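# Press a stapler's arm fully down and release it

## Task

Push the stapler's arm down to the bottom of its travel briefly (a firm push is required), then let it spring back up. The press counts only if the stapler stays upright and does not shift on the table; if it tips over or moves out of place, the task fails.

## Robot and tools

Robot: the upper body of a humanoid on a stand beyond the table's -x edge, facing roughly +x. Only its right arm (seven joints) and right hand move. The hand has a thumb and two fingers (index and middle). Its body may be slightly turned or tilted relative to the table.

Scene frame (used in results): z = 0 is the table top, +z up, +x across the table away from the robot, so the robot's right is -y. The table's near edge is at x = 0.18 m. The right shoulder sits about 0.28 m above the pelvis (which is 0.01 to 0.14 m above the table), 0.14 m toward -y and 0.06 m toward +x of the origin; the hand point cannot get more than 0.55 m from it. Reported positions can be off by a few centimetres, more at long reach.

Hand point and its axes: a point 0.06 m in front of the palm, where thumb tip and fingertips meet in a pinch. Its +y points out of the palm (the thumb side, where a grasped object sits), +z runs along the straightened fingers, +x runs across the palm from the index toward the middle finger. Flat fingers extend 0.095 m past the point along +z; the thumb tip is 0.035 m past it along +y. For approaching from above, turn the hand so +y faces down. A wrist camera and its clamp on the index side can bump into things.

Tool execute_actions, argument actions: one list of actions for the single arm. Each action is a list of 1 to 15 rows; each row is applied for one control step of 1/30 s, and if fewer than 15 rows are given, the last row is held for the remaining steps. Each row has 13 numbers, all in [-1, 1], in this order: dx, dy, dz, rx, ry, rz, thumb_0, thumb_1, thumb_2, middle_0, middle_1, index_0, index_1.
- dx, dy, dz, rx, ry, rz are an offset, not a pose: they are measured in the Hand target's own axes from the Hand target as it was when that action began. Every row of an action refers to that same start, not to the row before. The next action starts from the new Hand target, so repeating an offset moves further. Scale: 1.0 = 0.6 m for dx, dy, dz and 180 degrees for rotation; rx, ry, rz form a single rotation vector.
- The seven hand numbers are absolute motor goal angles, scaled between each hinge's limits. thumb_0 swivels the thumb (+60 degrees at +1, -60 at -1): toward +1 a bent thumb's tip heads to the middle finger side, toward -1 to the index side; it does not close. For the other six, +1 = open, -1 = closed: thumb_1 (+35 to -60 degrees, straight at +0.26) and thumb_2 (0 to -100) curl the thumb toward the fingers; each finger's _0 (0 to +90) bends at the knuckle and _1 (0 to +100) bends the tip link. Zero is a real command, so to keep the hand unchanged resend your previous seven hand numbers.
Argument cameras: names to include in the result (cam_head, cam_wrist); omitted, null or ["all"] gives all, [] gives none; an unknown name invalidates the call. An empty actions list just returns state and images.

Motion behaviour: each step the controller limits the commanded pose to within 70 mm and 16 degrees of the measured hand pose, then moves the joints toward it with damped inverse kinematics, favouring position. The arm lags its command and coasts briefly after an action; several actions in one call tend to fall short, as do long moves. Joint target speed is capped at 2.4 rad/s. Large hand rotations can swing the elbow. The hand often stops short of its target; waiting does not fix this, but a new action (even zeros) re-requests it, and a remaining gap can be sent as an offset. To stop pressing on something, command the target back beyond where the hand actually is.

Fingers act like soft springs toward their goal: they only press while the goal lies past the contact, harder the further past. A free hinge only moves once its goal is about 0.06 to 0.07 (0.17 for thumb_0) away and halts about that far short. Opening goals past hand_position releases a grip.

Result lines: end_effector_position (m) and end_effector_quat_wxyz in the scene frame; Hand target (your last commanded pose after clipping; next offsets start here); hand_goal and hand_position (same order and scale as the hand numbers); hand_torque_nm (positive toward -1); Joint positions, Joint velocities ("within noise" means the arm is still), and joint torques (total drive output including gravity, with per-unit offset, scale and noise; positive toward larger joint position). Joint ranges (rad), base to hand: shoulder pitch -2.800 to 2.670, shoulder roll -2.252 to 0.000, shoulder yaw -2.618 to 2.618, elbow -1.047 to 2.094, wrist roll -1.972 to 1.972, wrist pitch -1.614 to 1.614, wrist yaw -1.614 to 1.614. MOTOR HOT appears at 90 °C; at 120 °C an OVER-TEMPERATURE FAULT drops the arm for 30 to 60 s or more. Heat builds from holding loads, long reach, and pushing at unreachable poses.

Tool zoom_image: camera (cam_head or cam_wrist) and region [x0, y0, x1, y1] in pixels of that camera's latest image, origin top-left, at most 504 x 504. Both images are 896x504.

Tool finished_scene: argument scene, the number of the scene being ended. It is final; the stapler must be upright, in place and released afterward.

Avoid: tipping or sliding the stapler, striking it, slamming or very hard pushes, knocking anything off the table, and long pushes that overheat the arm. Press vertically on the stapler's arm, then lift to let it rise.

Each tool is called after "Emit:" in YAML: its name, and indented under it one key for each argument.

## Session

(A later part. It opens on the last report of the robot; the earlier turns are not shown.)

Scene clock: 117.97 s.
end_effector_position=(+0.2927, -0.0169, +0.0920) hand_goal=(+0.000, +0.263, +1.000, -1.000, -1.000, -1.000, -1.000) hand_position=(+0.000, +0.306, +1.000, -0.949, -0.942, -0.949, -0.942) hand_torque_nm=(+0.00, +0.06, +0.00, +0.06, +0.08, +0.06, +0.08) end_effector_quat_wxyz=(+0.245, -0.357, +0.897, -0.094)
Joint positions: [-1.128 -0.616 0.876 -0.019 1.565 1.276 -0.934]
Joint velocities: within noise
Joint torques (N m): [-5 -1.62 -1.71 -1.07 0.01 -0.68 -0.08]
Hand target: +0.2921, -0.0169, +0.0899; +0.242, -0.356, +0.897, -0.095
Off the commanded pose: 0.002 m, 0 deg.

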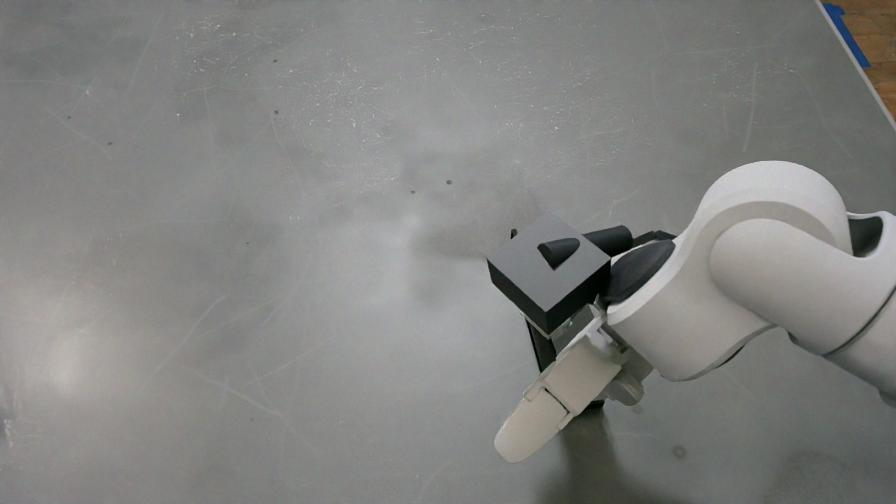

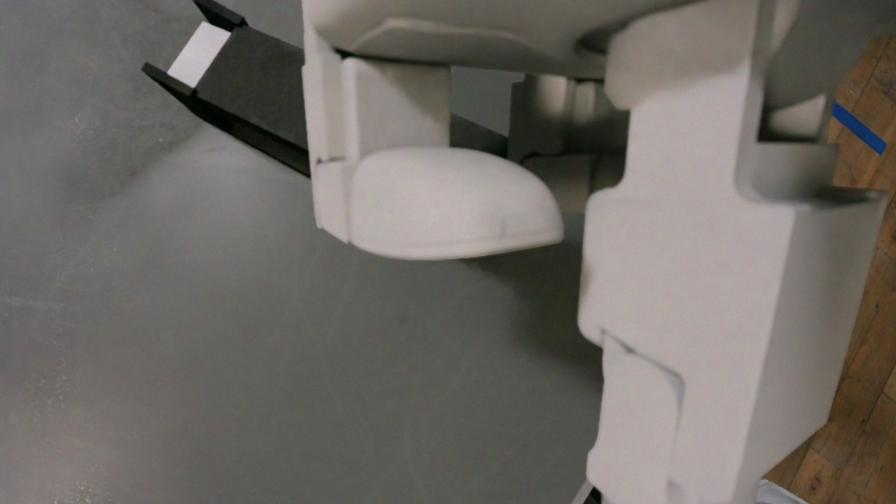

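Emit:
execute_actions:
  actions:
    - [[0,0,0.015,0,0,0,0,0.263,1,-1,-1,-1,-1],[0,0,0.038,0,0,0,0,0.263,1,-1,-1,-1,-1]]

Emit:
zoom_image:
  camera: "cam_head"
  region: [450, 200, 750, 450]

Scene clock: 120.70 s.
end_effector_position=(+0.2992, -0.0179, +0.0731) hand_goal=(+0.000, +0.263, +1.000, -1.000, -1.000, -1.000, -1.000) hand_position=(+0.000, +0.305, +1.000, -0.998, -0.942, -0.949, -0.942) hand_torque_nm=(+0.00, +0.05, +0.00, +0.00, +0.08, +0.06, +0.08) end_effector_quat_wxyz=(+0.235, -0.360, +0.899, -0.087)
Joint positions: [-1.128 -0.591 0.938 0.072 1.384 1.218 -0.733]
Joint velocities: within noise
Joint torques (N m): [-5.47 -0.9 -1.43 -0.03 -0.59 -1.42 -0.4]
Hand target: +0.3036, -0.0169, +0.0701; +0.242, -0.356, +0.897, -0.095
Off the commanded pose: 0.005 m, 1 deg.

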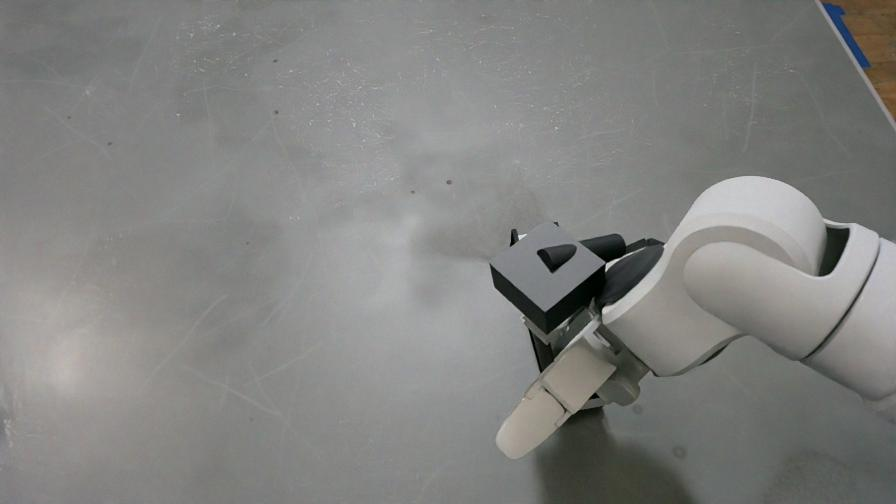

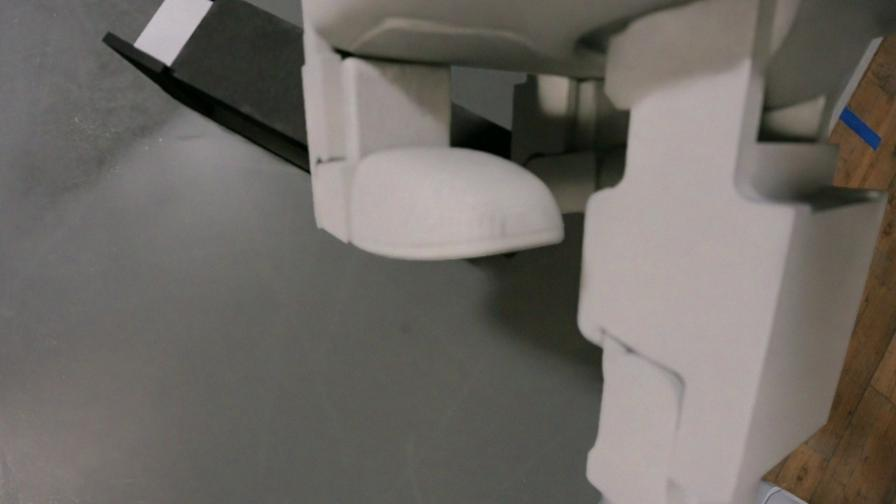

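Scaled by 1.680 from the camera's 896x504 image, which has a finer 1280x720 frame.

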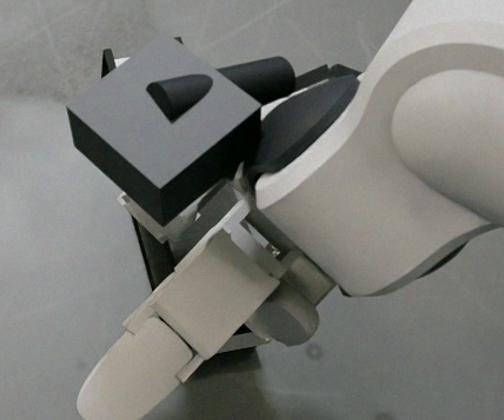

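Emit:
execute_actions:
  actions:
    - [[-0.02,0,-0.01,0,0,0,0,0.263,1,-1,-1,-1,-1],[-0.045,0.003,-0.02,0,0,0,0,0.263,1,-1,-1,-1,-1]]

Emit:
zoom_image:
  camera: "cam_head"
  region: [450, 200, 750, 450]

Scene clock: 123.03 s.
end_effector_position=(+0.3117, +0.0028, +0.0892) hand_goal=(+0.000, +0.263, +1.000, -1.000, -1.000, -1.000, -1.000) hand_position=(+0.000, +0.305, +1.000, -0.998, -0.942, -0.949, -0.942) hand_torque_nm=(+0.00, +0.05, +0.00, +0.00, +0.08, +0.06, +0.08) end_effector_quat_wxyz=(+0.242, -0.357, +0.897, -0.092)
Joint positions: [-1.213 -0.494 0.905 0.168 1.433 1.269 -0.802]
Joint velocities: within noise
Joint torques (N m): [-6.38 -1.39 -1.88 -0.73 0.13 -0.45 -0.29]
Hand target: +0.3134, +0.0029, +0.0898; +0.242, -0.356, +0.897, -0.095
Off the commanded pose: 0.002 m, 0 deg.

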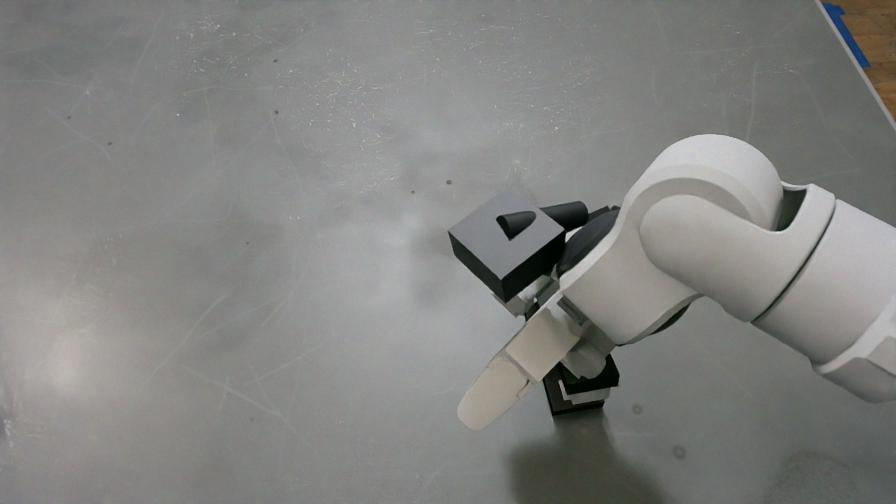

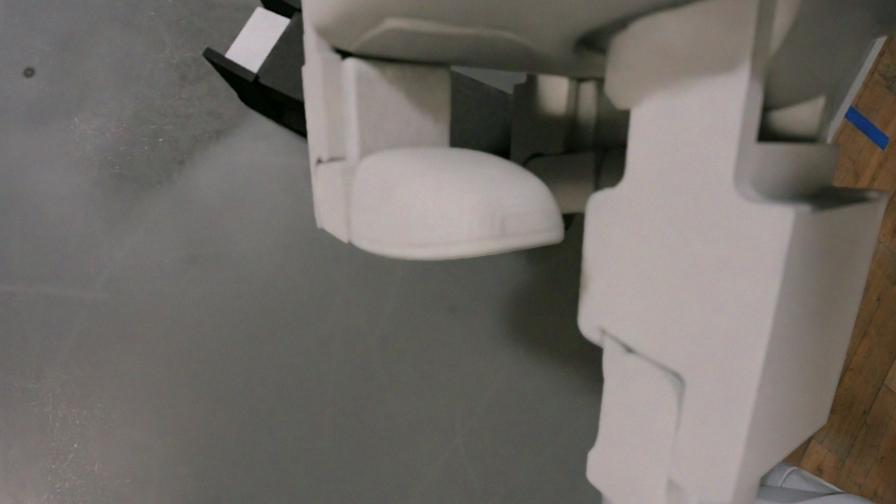

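Scaled by 1.680 from the camera's 896x504 image, which has a finer 1280x720 frame.

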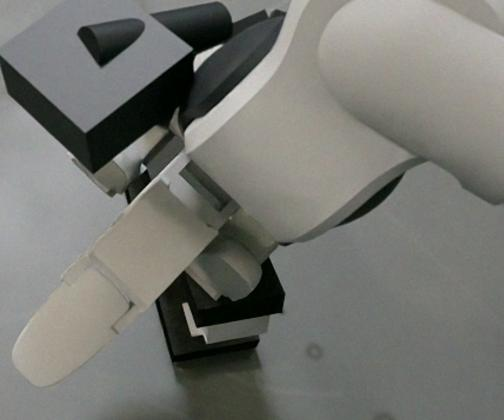

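Emit:
execute_actions:
  actions:
    - [[0,0,0.015,0,0,0,0,0.263,1,-1,-1,-1,-1],[0.002,0.002,0.038,0,0,0,0,0.263,1,-1,-1,-1,-1]]

Emit:
zoom_image:
  camera: "cam_head"
  region: [450, 200, 750, 450]

Scene clock: 124.83 s.
end_effector_position=(+0.3268, +0.0037, +0.0756) hand_goal=(+0.000, +0.263, +1.000, -1.000, -1.000, -1.000, -1.000) hand_position=(+0.000, +0.305, +1.000, -0.998, -0.942, -0.949, -0.942) hand_torque_nm=(+0.00, +0.05, +0.00, +0.00, +0.08, +0.06, +0.08) end_effector_quat_wxyz=(+0.251, -0.352, +0.897, -0.091)
Joint positions: [-1.228 -0.464 0.966 0.274 1.271 1.177 -0.629]
Joint velocities: within noise
Joint torques (N m): [-5.56 -0.84 -0.96 -0.19 -0.12 -0.61 -0.04]
Hand target: +0.3234, +0.0030, +0.0693; +0.242, -0.356, +0.897, -0.095
Off the commanded pose: 0.007 m, 1 deg.

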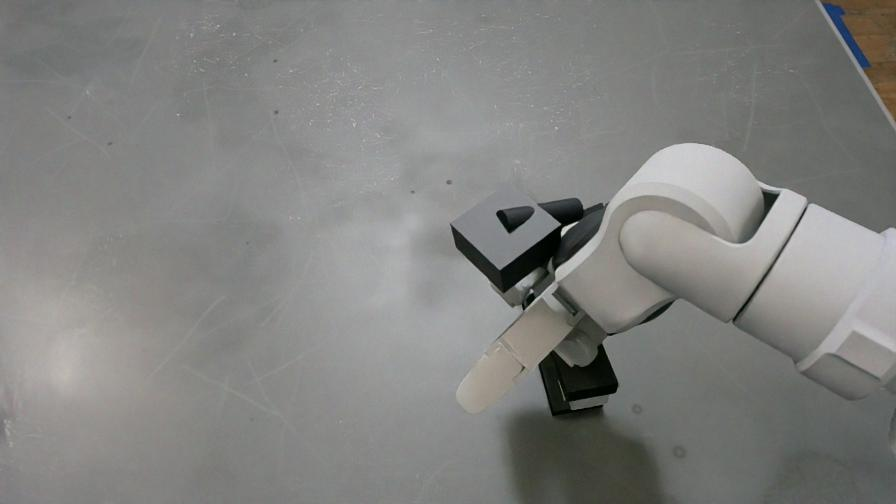

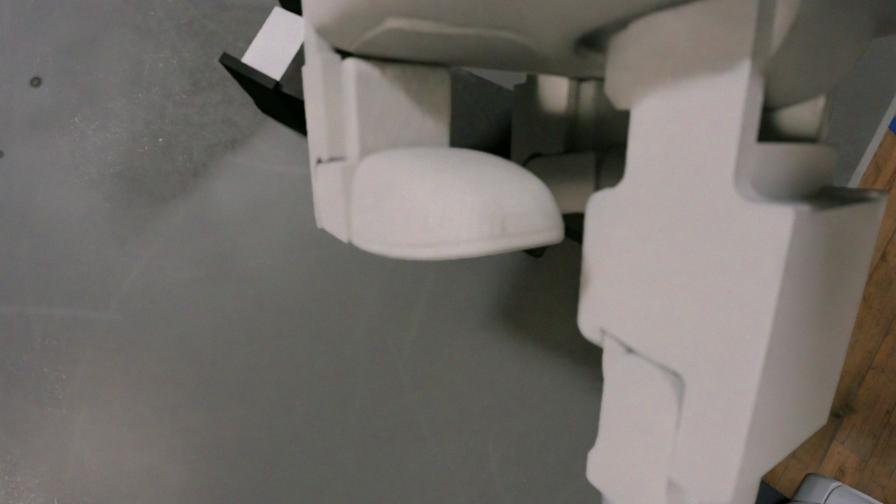

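Scaled by 1.680 from the camera's 896x504 image, which has a finer 1280x720 frame.

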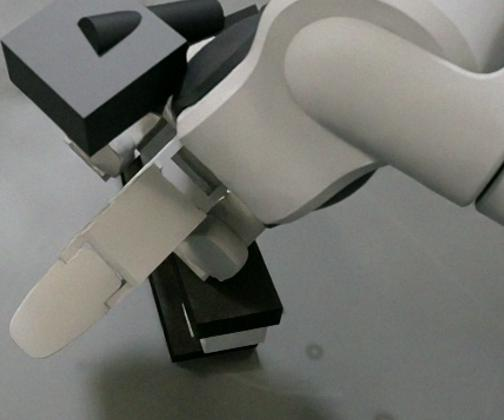

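Emit:
execute_actions:
  actions:
    - [[0.01,0.009,0.012,0,0,0,0,0.263,1,-1,-1,-1,-1],[0.02,0.018,0.024,0,0,0,0,0.263,1,-1,-1,-1,-1],[0.03,0.027,0.035,0,0,0,0,0.263,1,-1,-1,-1,-1]]

Emit:
zoom_image:
  camera: "cam_head"
  region: [450, 200, 750, 450]

Scene clock: 127.07 s.
end_effector_position=(+0.3296, +0.0061, +0.0613) hand_goal=(+0.000, +0.263, +1.000, -1.000, -1.000, -1.000, -1.000) hand_position=(+0.000, +0.305, +1.000, -0.998, -0.942, -0.949, -0.942) hand_torque_nm=(+0.00, +0.05, +0.00, +0.00, +0.08, +0.06, +0.08) end_effector_quat_wxyz=(+0.275, -0.350, +0.890, -0.096)
Joint positions: [-1.19 -0.455 1.014 0.279 1.203 1.075 -0.617]
Joint velocities: within noise
Joint torques (N m): [-2.4 -0.26 -0.12 0.51 -0.07 -0.73 0.09]
Hand target: +0.3130, +0.0025, +0.0389; +0.242, -0.356, +0.897, -0.095
Off the commanded pose: 0.028 m, 4 deg.

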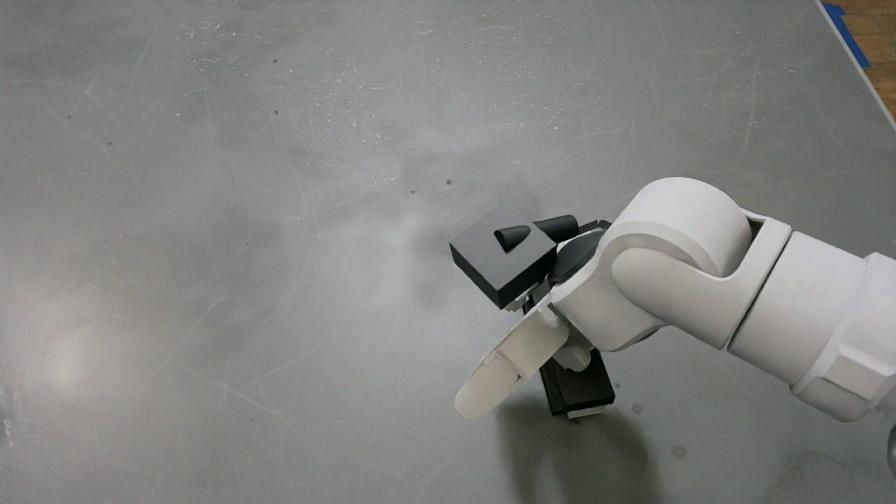

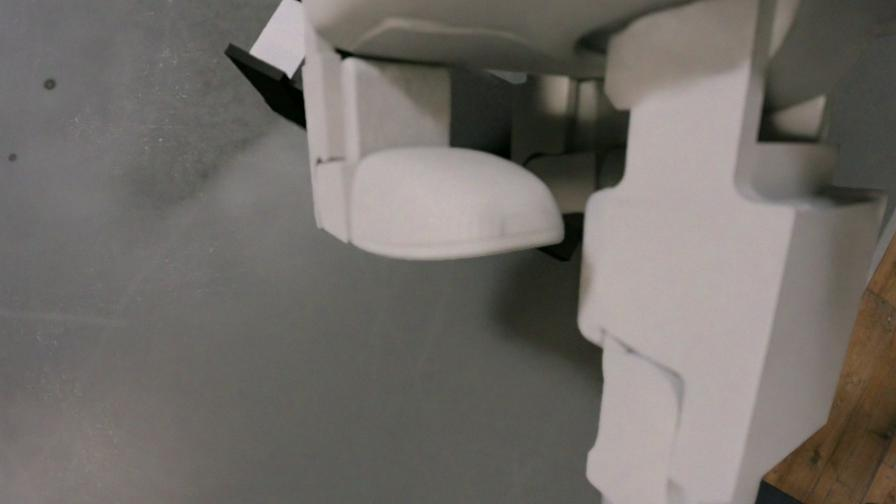

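Scaled by 1.680 from the camera's 896x504 image, which has a finer 1280x720 frame.

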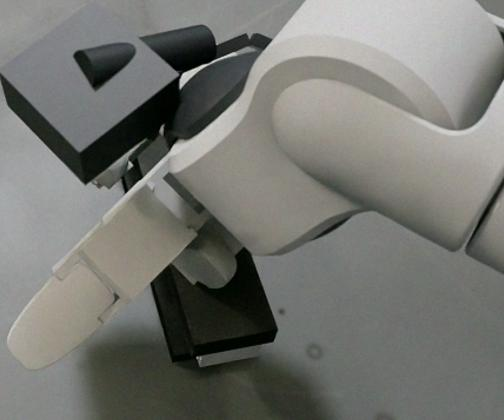

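Emit:
execute_actions:
  actions:
    - [[0.006,0.006,0.014,0,0,0,0,0.263,1,-1,-1,-1,-1],[0.012,0.012,0.028,0,0,0,0,0.263,1,-1,-1,-1,-1],[0.02,0.02,0.042,0,0,0,0,0.263,1,-1,-1,-1,-1]]

Emit:
zoom_image:
  camera: "cam_head"
  region: [450, 200, 750, 450]

Scene clock: 129.07 s.
end_effector_position=(+0.3317, +0.0302, +0.0524) hand_goal=(+0.000, +0.263, +1.000, -1.000, -1.000, -1.000, -1.000) hand_position=(+0.000, +0.305, +1.000, -1.001, -0.942, -0.949, -0.942) hand_torque_nm=(+0.00, +0.05, +0.00, +0.00, +0.08, +0.06, +0.08) end_effector_quat_wxyz=(+0.308, -0.354, +0.881, -0.065)
Joint positions: [-1.181 -0.388 1.075 0.351 1.127 0.926 -0.542]
Joint velocities: within noise
Joint torques (N m): [-0.18 -2.04 1.02 3.06 -0.15 0.51 -0.3]
Hand target: +0.3110, +0.0031, +0.0086; +0.242, -0.356, +0.897, -0.095
Off the commanded pose: 0.055 m, 8 deg.

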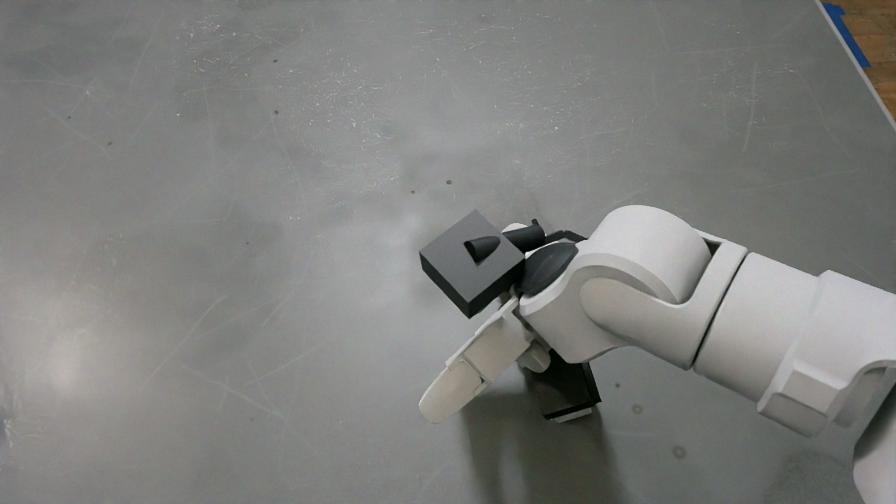

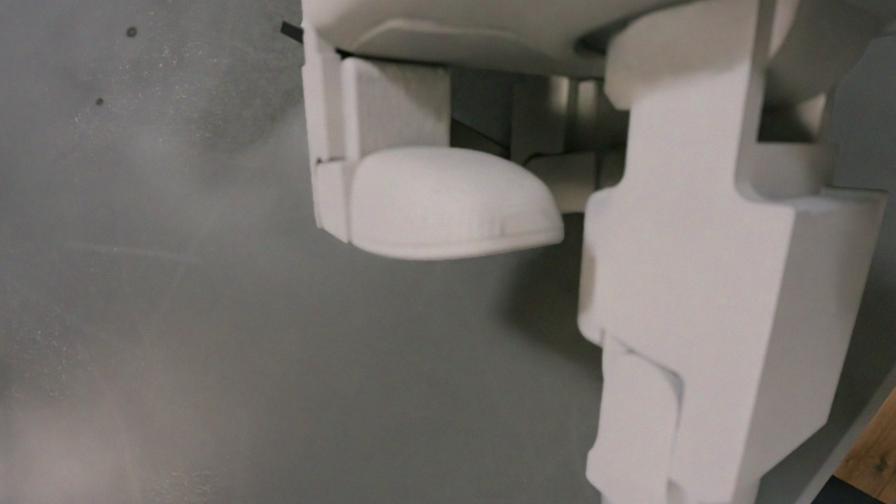

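Scaled by 1.680 from the camera's 896x504 image, which has a finer 1280x720 frame.

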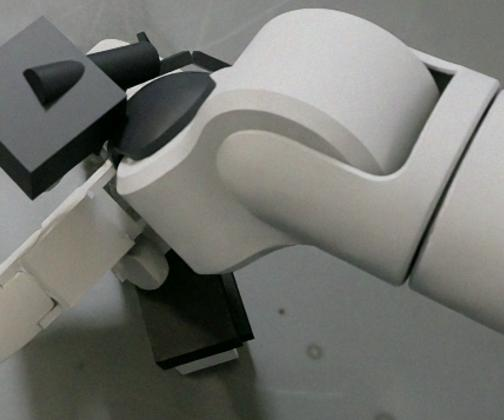

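Emit:
execute_actions:
  actions:
    - [[-0.02,-0.01,-0.02,0,0,0,0,0.263,1,-1,-1,-1,-1],[-0.04,-0.015,-0.04,0,0,0,0,0.263,1,-1,-1,-1,-1],[-0.06,-0.02,-0.06,0,0,0,0,0.263,1,-1,-1,-1,-1],[-0.08,-0.03,-0.09,0,0,0,0,0.263,1,-1,-1,-1,-1],[-0.1,-0.037,-0.117,0,0,0,0,0.263,1,-1,-1,-1,-1]]
    - [[-0.03,0.03,-0.05,0,0,0,0,0.263,1,-1,-1,-1,-1],[-0.05,0.06,-0.08,0,0,0,0,0.263,1,-1,-1,-1,-1]]

Scene clock: 132.43 s.
end_effector_position=(+0.3011, +0.0719, +0.1385) hand_goal=(+0.000, +0.263, +1.000, -1.000, -1.000, -1.000, -1.000) hand_position=(+0.000, +0.305, +1.000, -1.001, -0.942, -0.949, -0.942) hand_torque_nm=(+0.00, +0.05, +0.00, +0.00, +0.08, +0.06, +0.08) end_effector_quat_wxyz=(+0.245, -0.361, +0.894, -0.099)
Joint positions: [-1.375 -0.187 0.768 0.374 1.85 1.389 -1.369]
Joint velocities: within noise
Joint torques (N m): [-5.98 -0.38 -1.99 -1.01 0.52 -0.59 -0.36]
Hand target: +0.3000, +0.0745, +0.1392; +0.242, -0.356, +0.897, -0.095
Off the commanded pose: 0.003 m, 1 deg.

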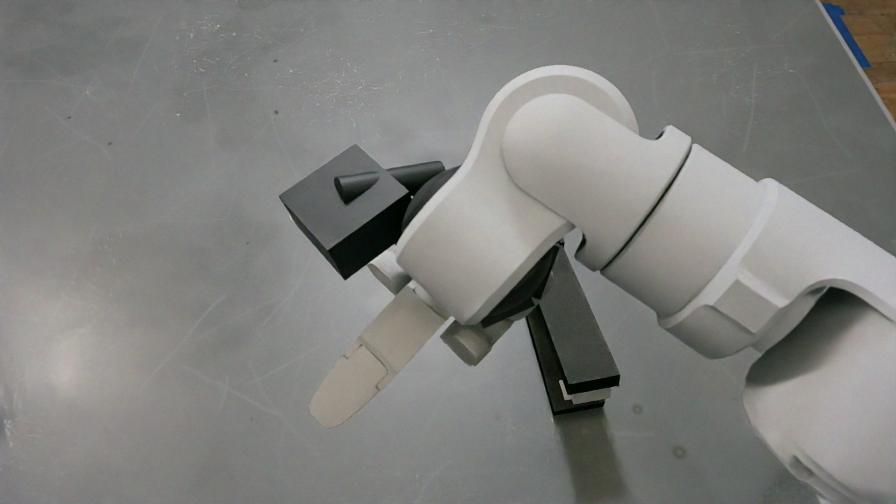

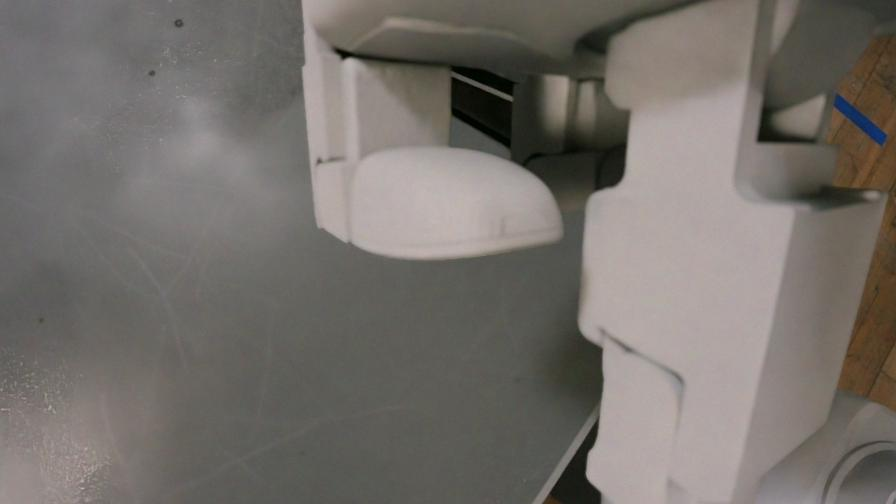

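Emit:
execute_actions:
  actions:
    - [[0.01,-0.035,0.01,0,0,0,0,0.263,1,-1,-1,-1,-1],[0.023,-0.071,0.018,0,0,0,0,0.263,1,-1,-1,-1,-1]]
    - [[0.01,-0.035,0.01,0,0,0,0,0.263,1,-1,-1,-1,-1],[0.022,-0.071,0.018,0,0,0,0,0.263,1,-1,-1,-1,-1]]
    - [[0,0,0,-0.005,0.013,0.04,0,0.263,1,-1,-1,-1,-1],[0,0,0,-0.0104,0.0267,0.0797,0,0.263,1,-1,-1,-1,-1]]
    - [[0,0,0,-0.005,0.013,0.04,0,0.263,1,-1,-1,-1,-1],[0,0,0,-0.0104,0.0267,0.0797,0,0.263,1,-1,-1,-1,-1]]
    - [[0,0,0,-0.005,0.013,0.04,0,0.263,1,-1,-1,-1,-1],[0,0,0,-0.0104,0.0267,0.0797,0,0.263,1,-1,-1,-1,-1]]
    - [[0,0,0,0,0,0,0,0.263,1,-1,-1,-1,-1]]

Scene clock: 141.83 s.
end_effector_position=(+0.3494, -0.0038, +0.1465) hand_goal=(+0.000, +0.263, +1.000, -1.000, -1.000, -1.000, -1.000) hand_position=(+0.000, +0.304, +1.000, -1.001, -0.942, -0.949, -0.942) hand_torque_nm=(+0.00, +0.05, +0.00, +0.00, +0.08, +0.06, +0.08) end_effector_quat_wxyz=(+0.178, -0.022, +0.983, +0.037)
Joint positions: [-0.95 -0.285 0.121 0.258 1.983 1.32 -1.626]
Joint velocities: within noise
Joint torques (N m): [-3.54 -1.74 -0.71 -3.92 0.67 -0.49 -0.04]
Hand target: +0.3445, -0.0060, +0.1398; +0.131, +0.000, +0.991, +0.001
Off the commanded pose: 0.009 m, 7 deg.
joint sent to its limit — joint 5 (wrist roll), upper limit; joint 7 (wrist yaw), lower limit. The joint targets are off in orientation, not in position.

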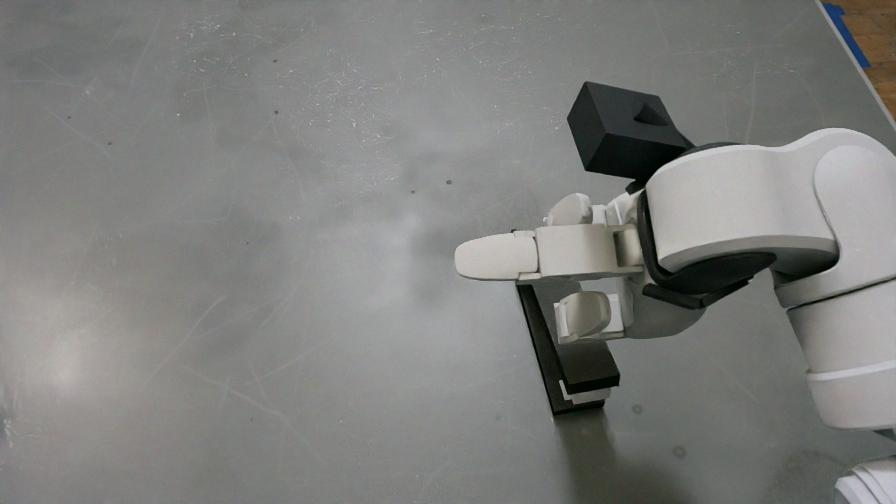

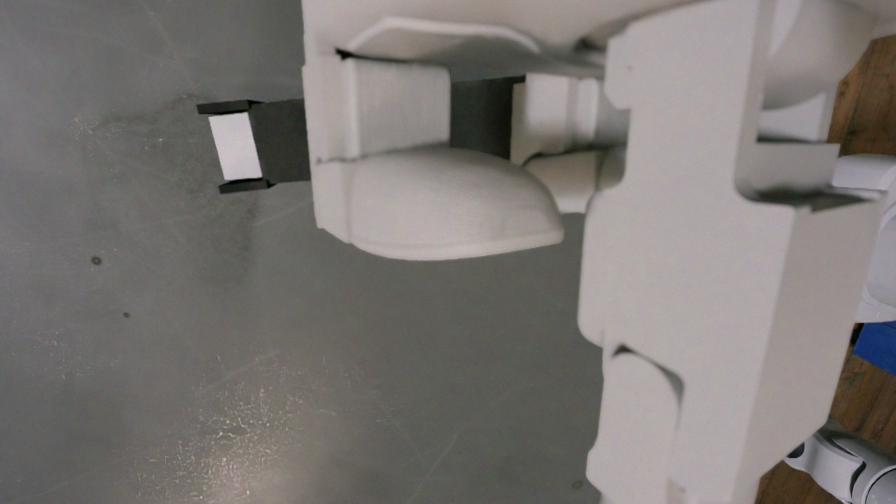

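Emit:
execute_actions:
  actions:
    - [[0.01,0,0.03,0,0,-0.03,0,0.263,1,-1,-1,-1,-1],[0.02,0,0.075,0,0,-0.07,0,0.263,1,-1,-1,-1,-1]]
    - [[0,0,0,0,0,0,0,0.263,1,-1,-1,-1,-1]]

Scene clock: 145.63 s.
end_effector_position=(+0.3407, -0.0021, +0.0930) hand_goal=(+0.000, +0.263, +1.000, -1.000, -1.000, -1.000, -1.000) hand_position=(+0.000, +0.303, +1.000, -1.001, -0.942, -0.949, -0.942) hand_torque_nm=(+0.00, +0.05, +0.00, +0.00, +0.08, +0.06, +0.08) end_effector_quat_wxyz=(+0.127, -0.108, +0.986, +0.000)
Joint positions: [-1.044 -0.288 0.279 0.511 1.509 1.415 -1.089]
Joint velocities: within noise
Joint torques (N m): [-7.22 -2.22 -0.61 -1.33 0.11 -0.23 0.03]
Hand target: +0.3446, -0.0059, +0.0932; +0.130, -0.109, +0.985, -0.014
Off the commanded pose: 0.005 m, 2 deg.

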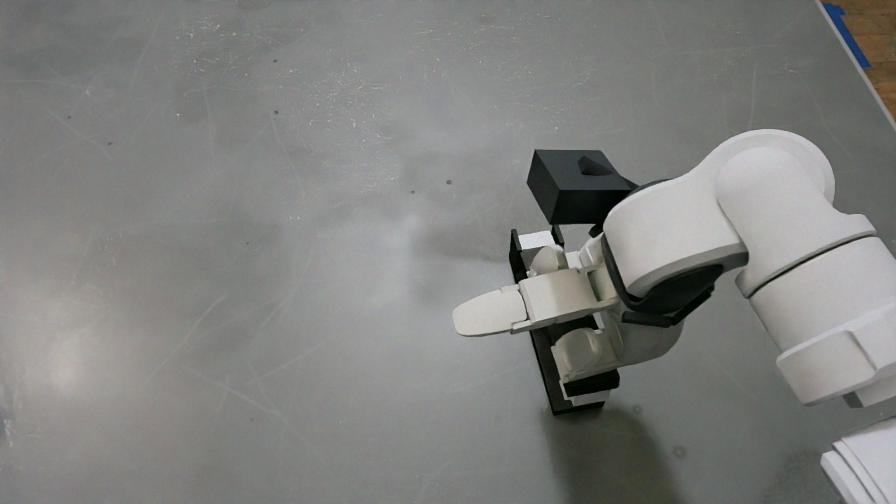

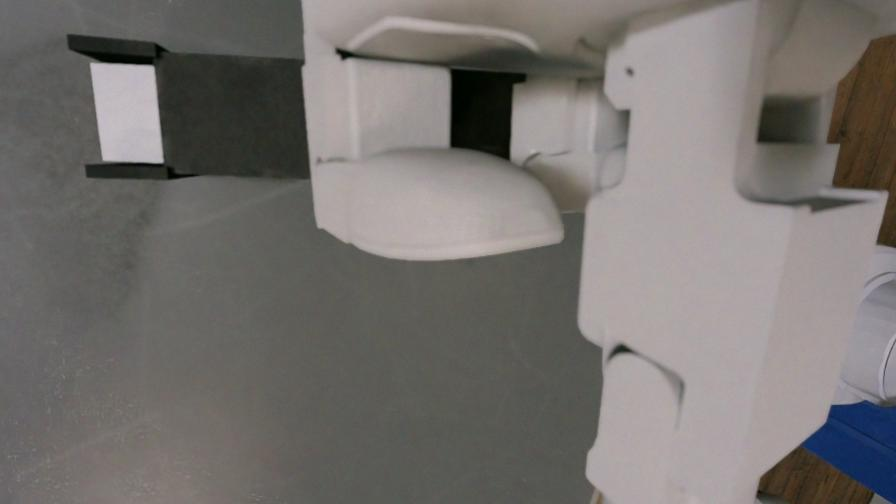

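Emit:
execute_actions:
  actions:
    - [[0.005,0,0.015,0,0,0,0,0.263,1,-1,-1,-1,-1],[0.01,0,0.03,0,0,0,0,0.263,1,-1,-1,-1,-1],[0.014,0,0.045,0,0,0,0,0.263,1,-1,-1,-1,-1],[0.018,0,0.06,0,0,0,0,0.263,1,-1,-1,-1,-1],[0.021,0,0.08,0,0,0,0,0.263,1,-1,-1,-1,-1]]

Emit:
zoom_image:
  camera: "cam_head"
  region: [450, 200, 750, 450]

Scene clock: 148.53 s.
end_effector_position=(+0.3516, +0.0030, +0.0670) hand_goal=(+0.000, +0.263, +1.000, -1.000, -1.000, -1.000, -1.000) hand_position=(+0.000, +0.303, +1.000, -1.001, -0.942, -0.949, -0.942) hand_torque_nm=(+0.00, +0.05, +0.00, +0.00, +0.08, +0.06, +0.08) end_effector_quat_wxyz=(+0.150, -0.116, +0.982, +0.014)
Joint positions: [-1.073 -0.304 0.474 0.617 1.235 1.224 -0.664]
Joint velocities: within noise
Joint torques (N m): [-3.27 -1.68 0.15 0.28 -0.6 -1.26 -0.29]
Hand target: +0.3452, -0.0086, +0.0436; +0.130, -0.109, +0.985, -0.014
Off the commanded pose: 0.027 m, 4 deg.

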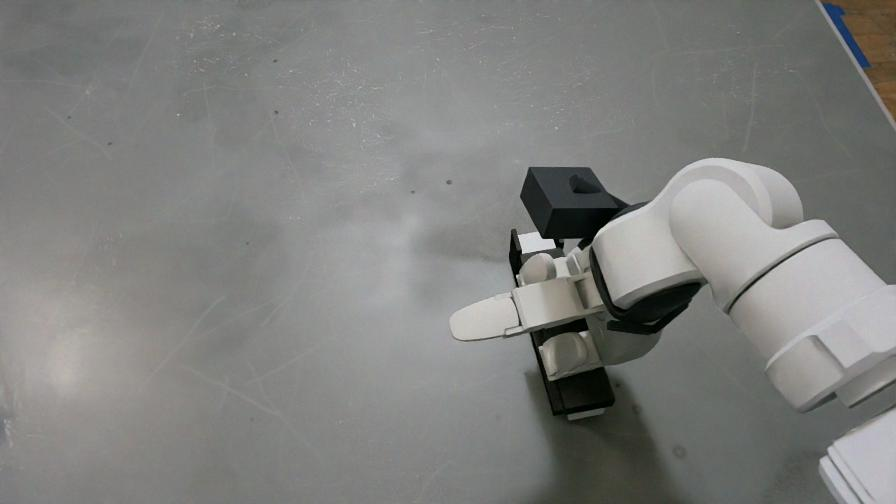

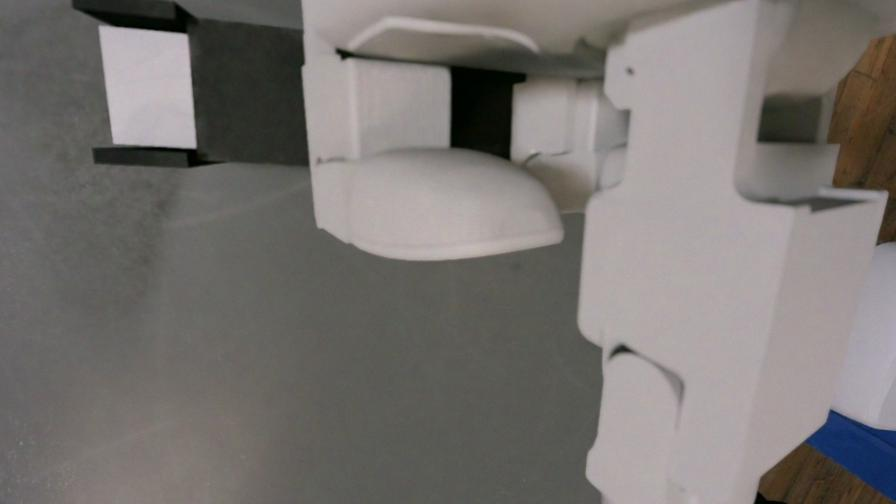

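Scaled by 1.680 from the camera's 896x504 image, which has a finer 1280x720 frame.

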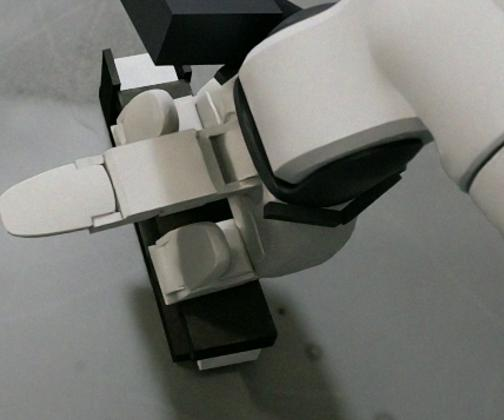

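Emit:
execute_actions:
  actions:
    - [[0.012,-0.003,0.012,0,0,0,0,0.263,1,-1,-1,-1,-1],[0.025,-0.005,0.024,0,0,0,0,0.263,1,-1,-1,-1,-1],[0.037,-0.008,0.036,0,0,0,0,0.263,1,-1,-1,-1,-1],[0.05,-0.01,0.048,0,0,0,0,0.263,1,-1,-1,-1,-1]]

Emit:
zoom_image:
  camera: "cam_head"
  region: [450, 200, 750, 450]

Scene clock: 150.87 s.
end_effector_position=(+0.3474, +0.0010, +0.0620) hand_goal=(+0.000, +0.263, +1.000, -1.000, -1.000, -1.000, -1.000) hand_position=(+0.000, +0.303, +1.000, -1.001, -0.942, -0.949, -0.942) hand_torque_nm=(+0.00, +0.05, +0.00, +0.00, +0.08, +0.06, +0.08) end_effector_quat_wxyz=(+0.182, -0.121, +0.975, +0.035)
Joint positions: [-0.995 -0.355 0.525 0.508 1.219 1.137 -0.591]
Joint velocities: within noise
Joint torques (N m): [1.62 -1.86 1.46 1.63 -0.99 -1.65 -0.95]
Hand target: +0.3257, -0.0210, +0.0086; +0.130, -0.109, +0.985, -0.014
Off the commanded pose: 0.062 m, 8 deg.

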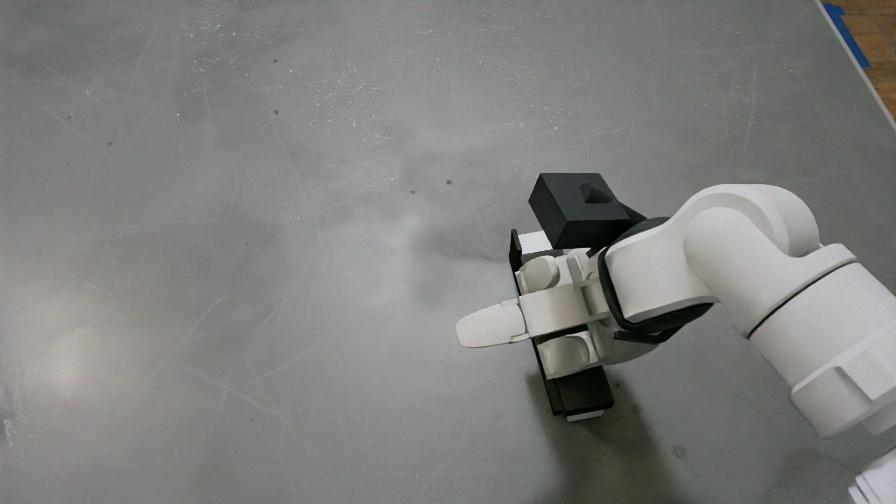

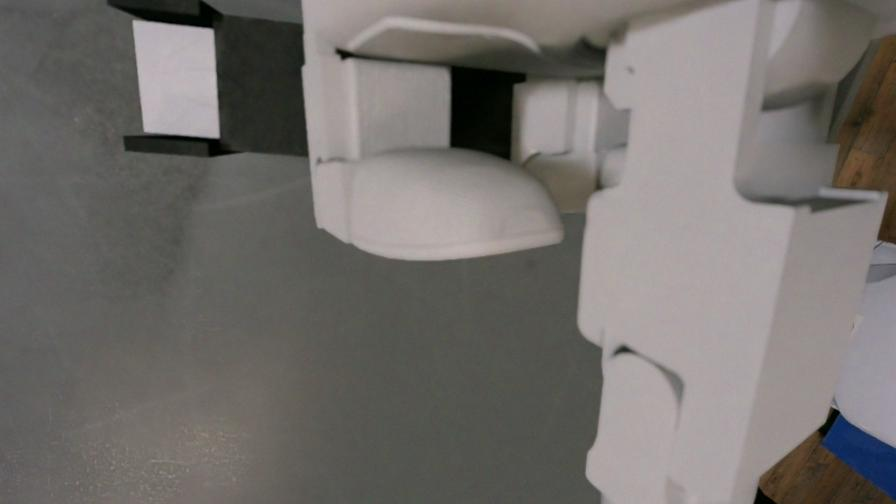

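Scaled by 1.680 from the camera's 896x504 image, which has a finer 1280x720 frame.

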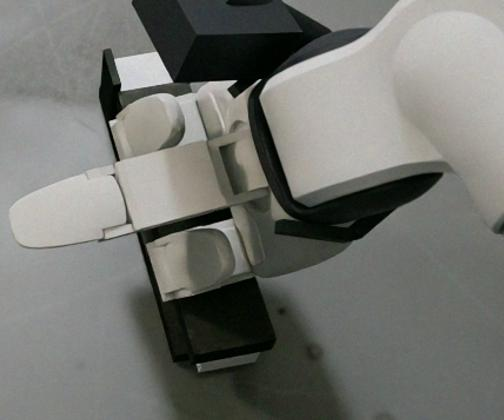

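Emit:
execute_actions:
  actions:
    - [[0.011,-0.001,0.014,0,0,0,0,0.263,1,-1,-1,-1,-1],[0.022,-0.002,0.028,0,0,0,0,0.263,1,-1,-1,-1,-1]]
  cameras: ["cam_head"]

Emit:
zoom_image:
  camera: "cam_head"
  region: [450, 200, 750, 450]

Scene clock: 153.10 s.
end_effector_position=(+0.3465, +0.0011, +0.0619) hand_goal=(+0.000, +0.263, +1.000, -1.000, -1.000, -1.000, -1.000) hand_position=(+0.000, +0.303, +1.000, -1.001, -0.942, -0.949, -0.942) hand_torque_nm=(+0.00, +0.05, +0.00, +0.00, +0.08, +0.06, +0.08) end_effector_quat_wxyz=(+0.188, -0.125, +0.974, +0.037)
Joint positions: [-0.988 -0.364 0.538 0.492 1.219 1.125 -0.581]
Joint velocities: within noise
Joint torques (N m): [2.97 -1.46 1.79 2.23 -1.14 -2.29 -1.11]
Hand target: +0.3222, -0.0210, +0.0001; +0.130, -0.109, +0.985, -0.014
Off the commanded pose: 0.082 m, 9 deg; position clipped.
Images, in order (width x height): cam_head 896x504.

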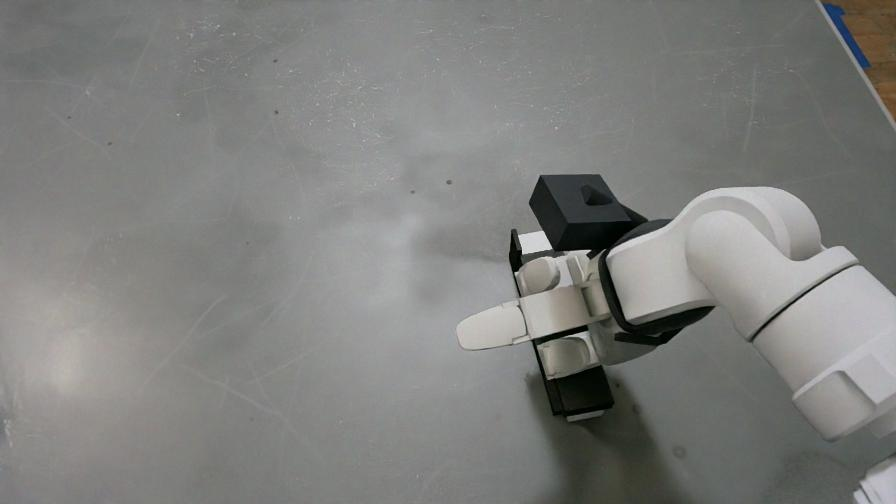

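Scaled by 1.680 from the camera's 896x504 image, which has a finer 1280x720 frame.

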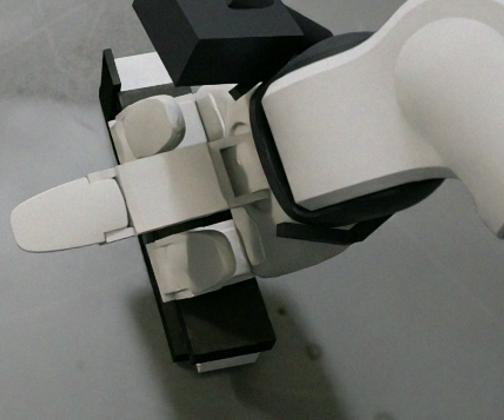

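Emit:
execute_actions:
  actions:
    - [[-0.01,0,-0.04,0,0,0,0,0.263,1,-1,-1,-1,-1],[-0.02,0,-0.07,0,0,0,0,0.263,1,-1,-1,-1,-1],[-0.03,0,-0.1,0,0,0,0,0.263,1,-1,-1,-1,-1],[-0.036,0,-0.13,0,0,0,0,0.263,1,-1,-1,-1,-1],[-0.042,0,-0.16,0,0,0,0,0.263,1,-1,-1,-1,-1]]
    - [[-0.015,0,-0.05,0,0,0,0,0.263,1,-1,-1,-1,-1]]
  cameras: ["cam_head"]

Scene clock: 155.53 s.
end_effector_position=(+0.3237, -0.0165, +0.1281) hand_goal=(+0.000, +0.263, +1.000, -1.000, -1.000, -1.000, -1.000) hand_position=(+0.000, +0.303, +1.000, -1.001, -0.942, -0.949, -0.942) hand_torque_nm=(+0.00, +0.05, +0.00, +0.00, +0.08, +0.06, +0.08) end_effector_quat_wxyz=(+0.155, -0.132, +0.979, +0.014)
Joint positions: [-0.973 -0.369 0.213 0.316 1.978 1.508 -1.507]
Joint velocities: within noise
Joint torques (N m): [-5.22 -1.3 -1.51 -3.6 0.83 -0.13 -0.03]
Hand target: +0.3217, -0.0137, +0.1304; +0.130, -0.109, +0.985, -0.014
Off the commanded pose: 0.004 m, 5 deg.
joint sent to its limit — joint 5 (wrist roll), upper limit. The joint targets are off in orientation, not in position.
Images, in order (width x height): cam_head 896x504.

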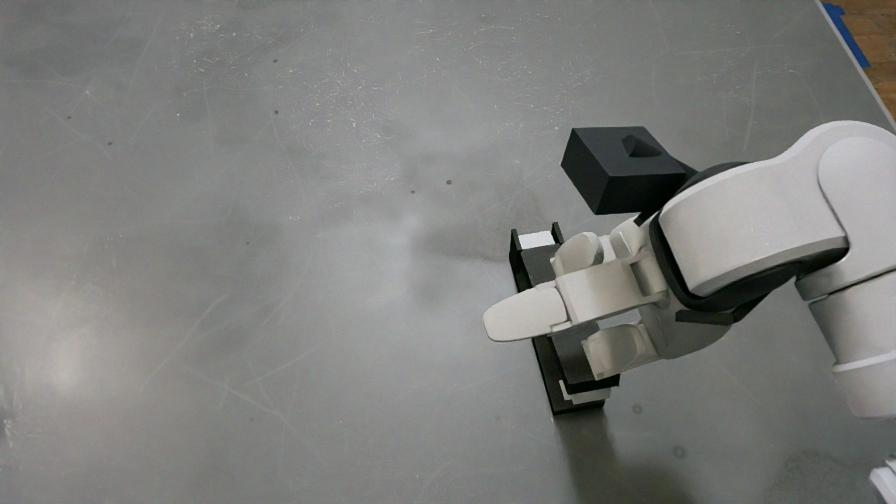

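Stapler sprang back and is in place.

Emit:
finished_scene:
  scene: 1

The scene is finished: the task was done.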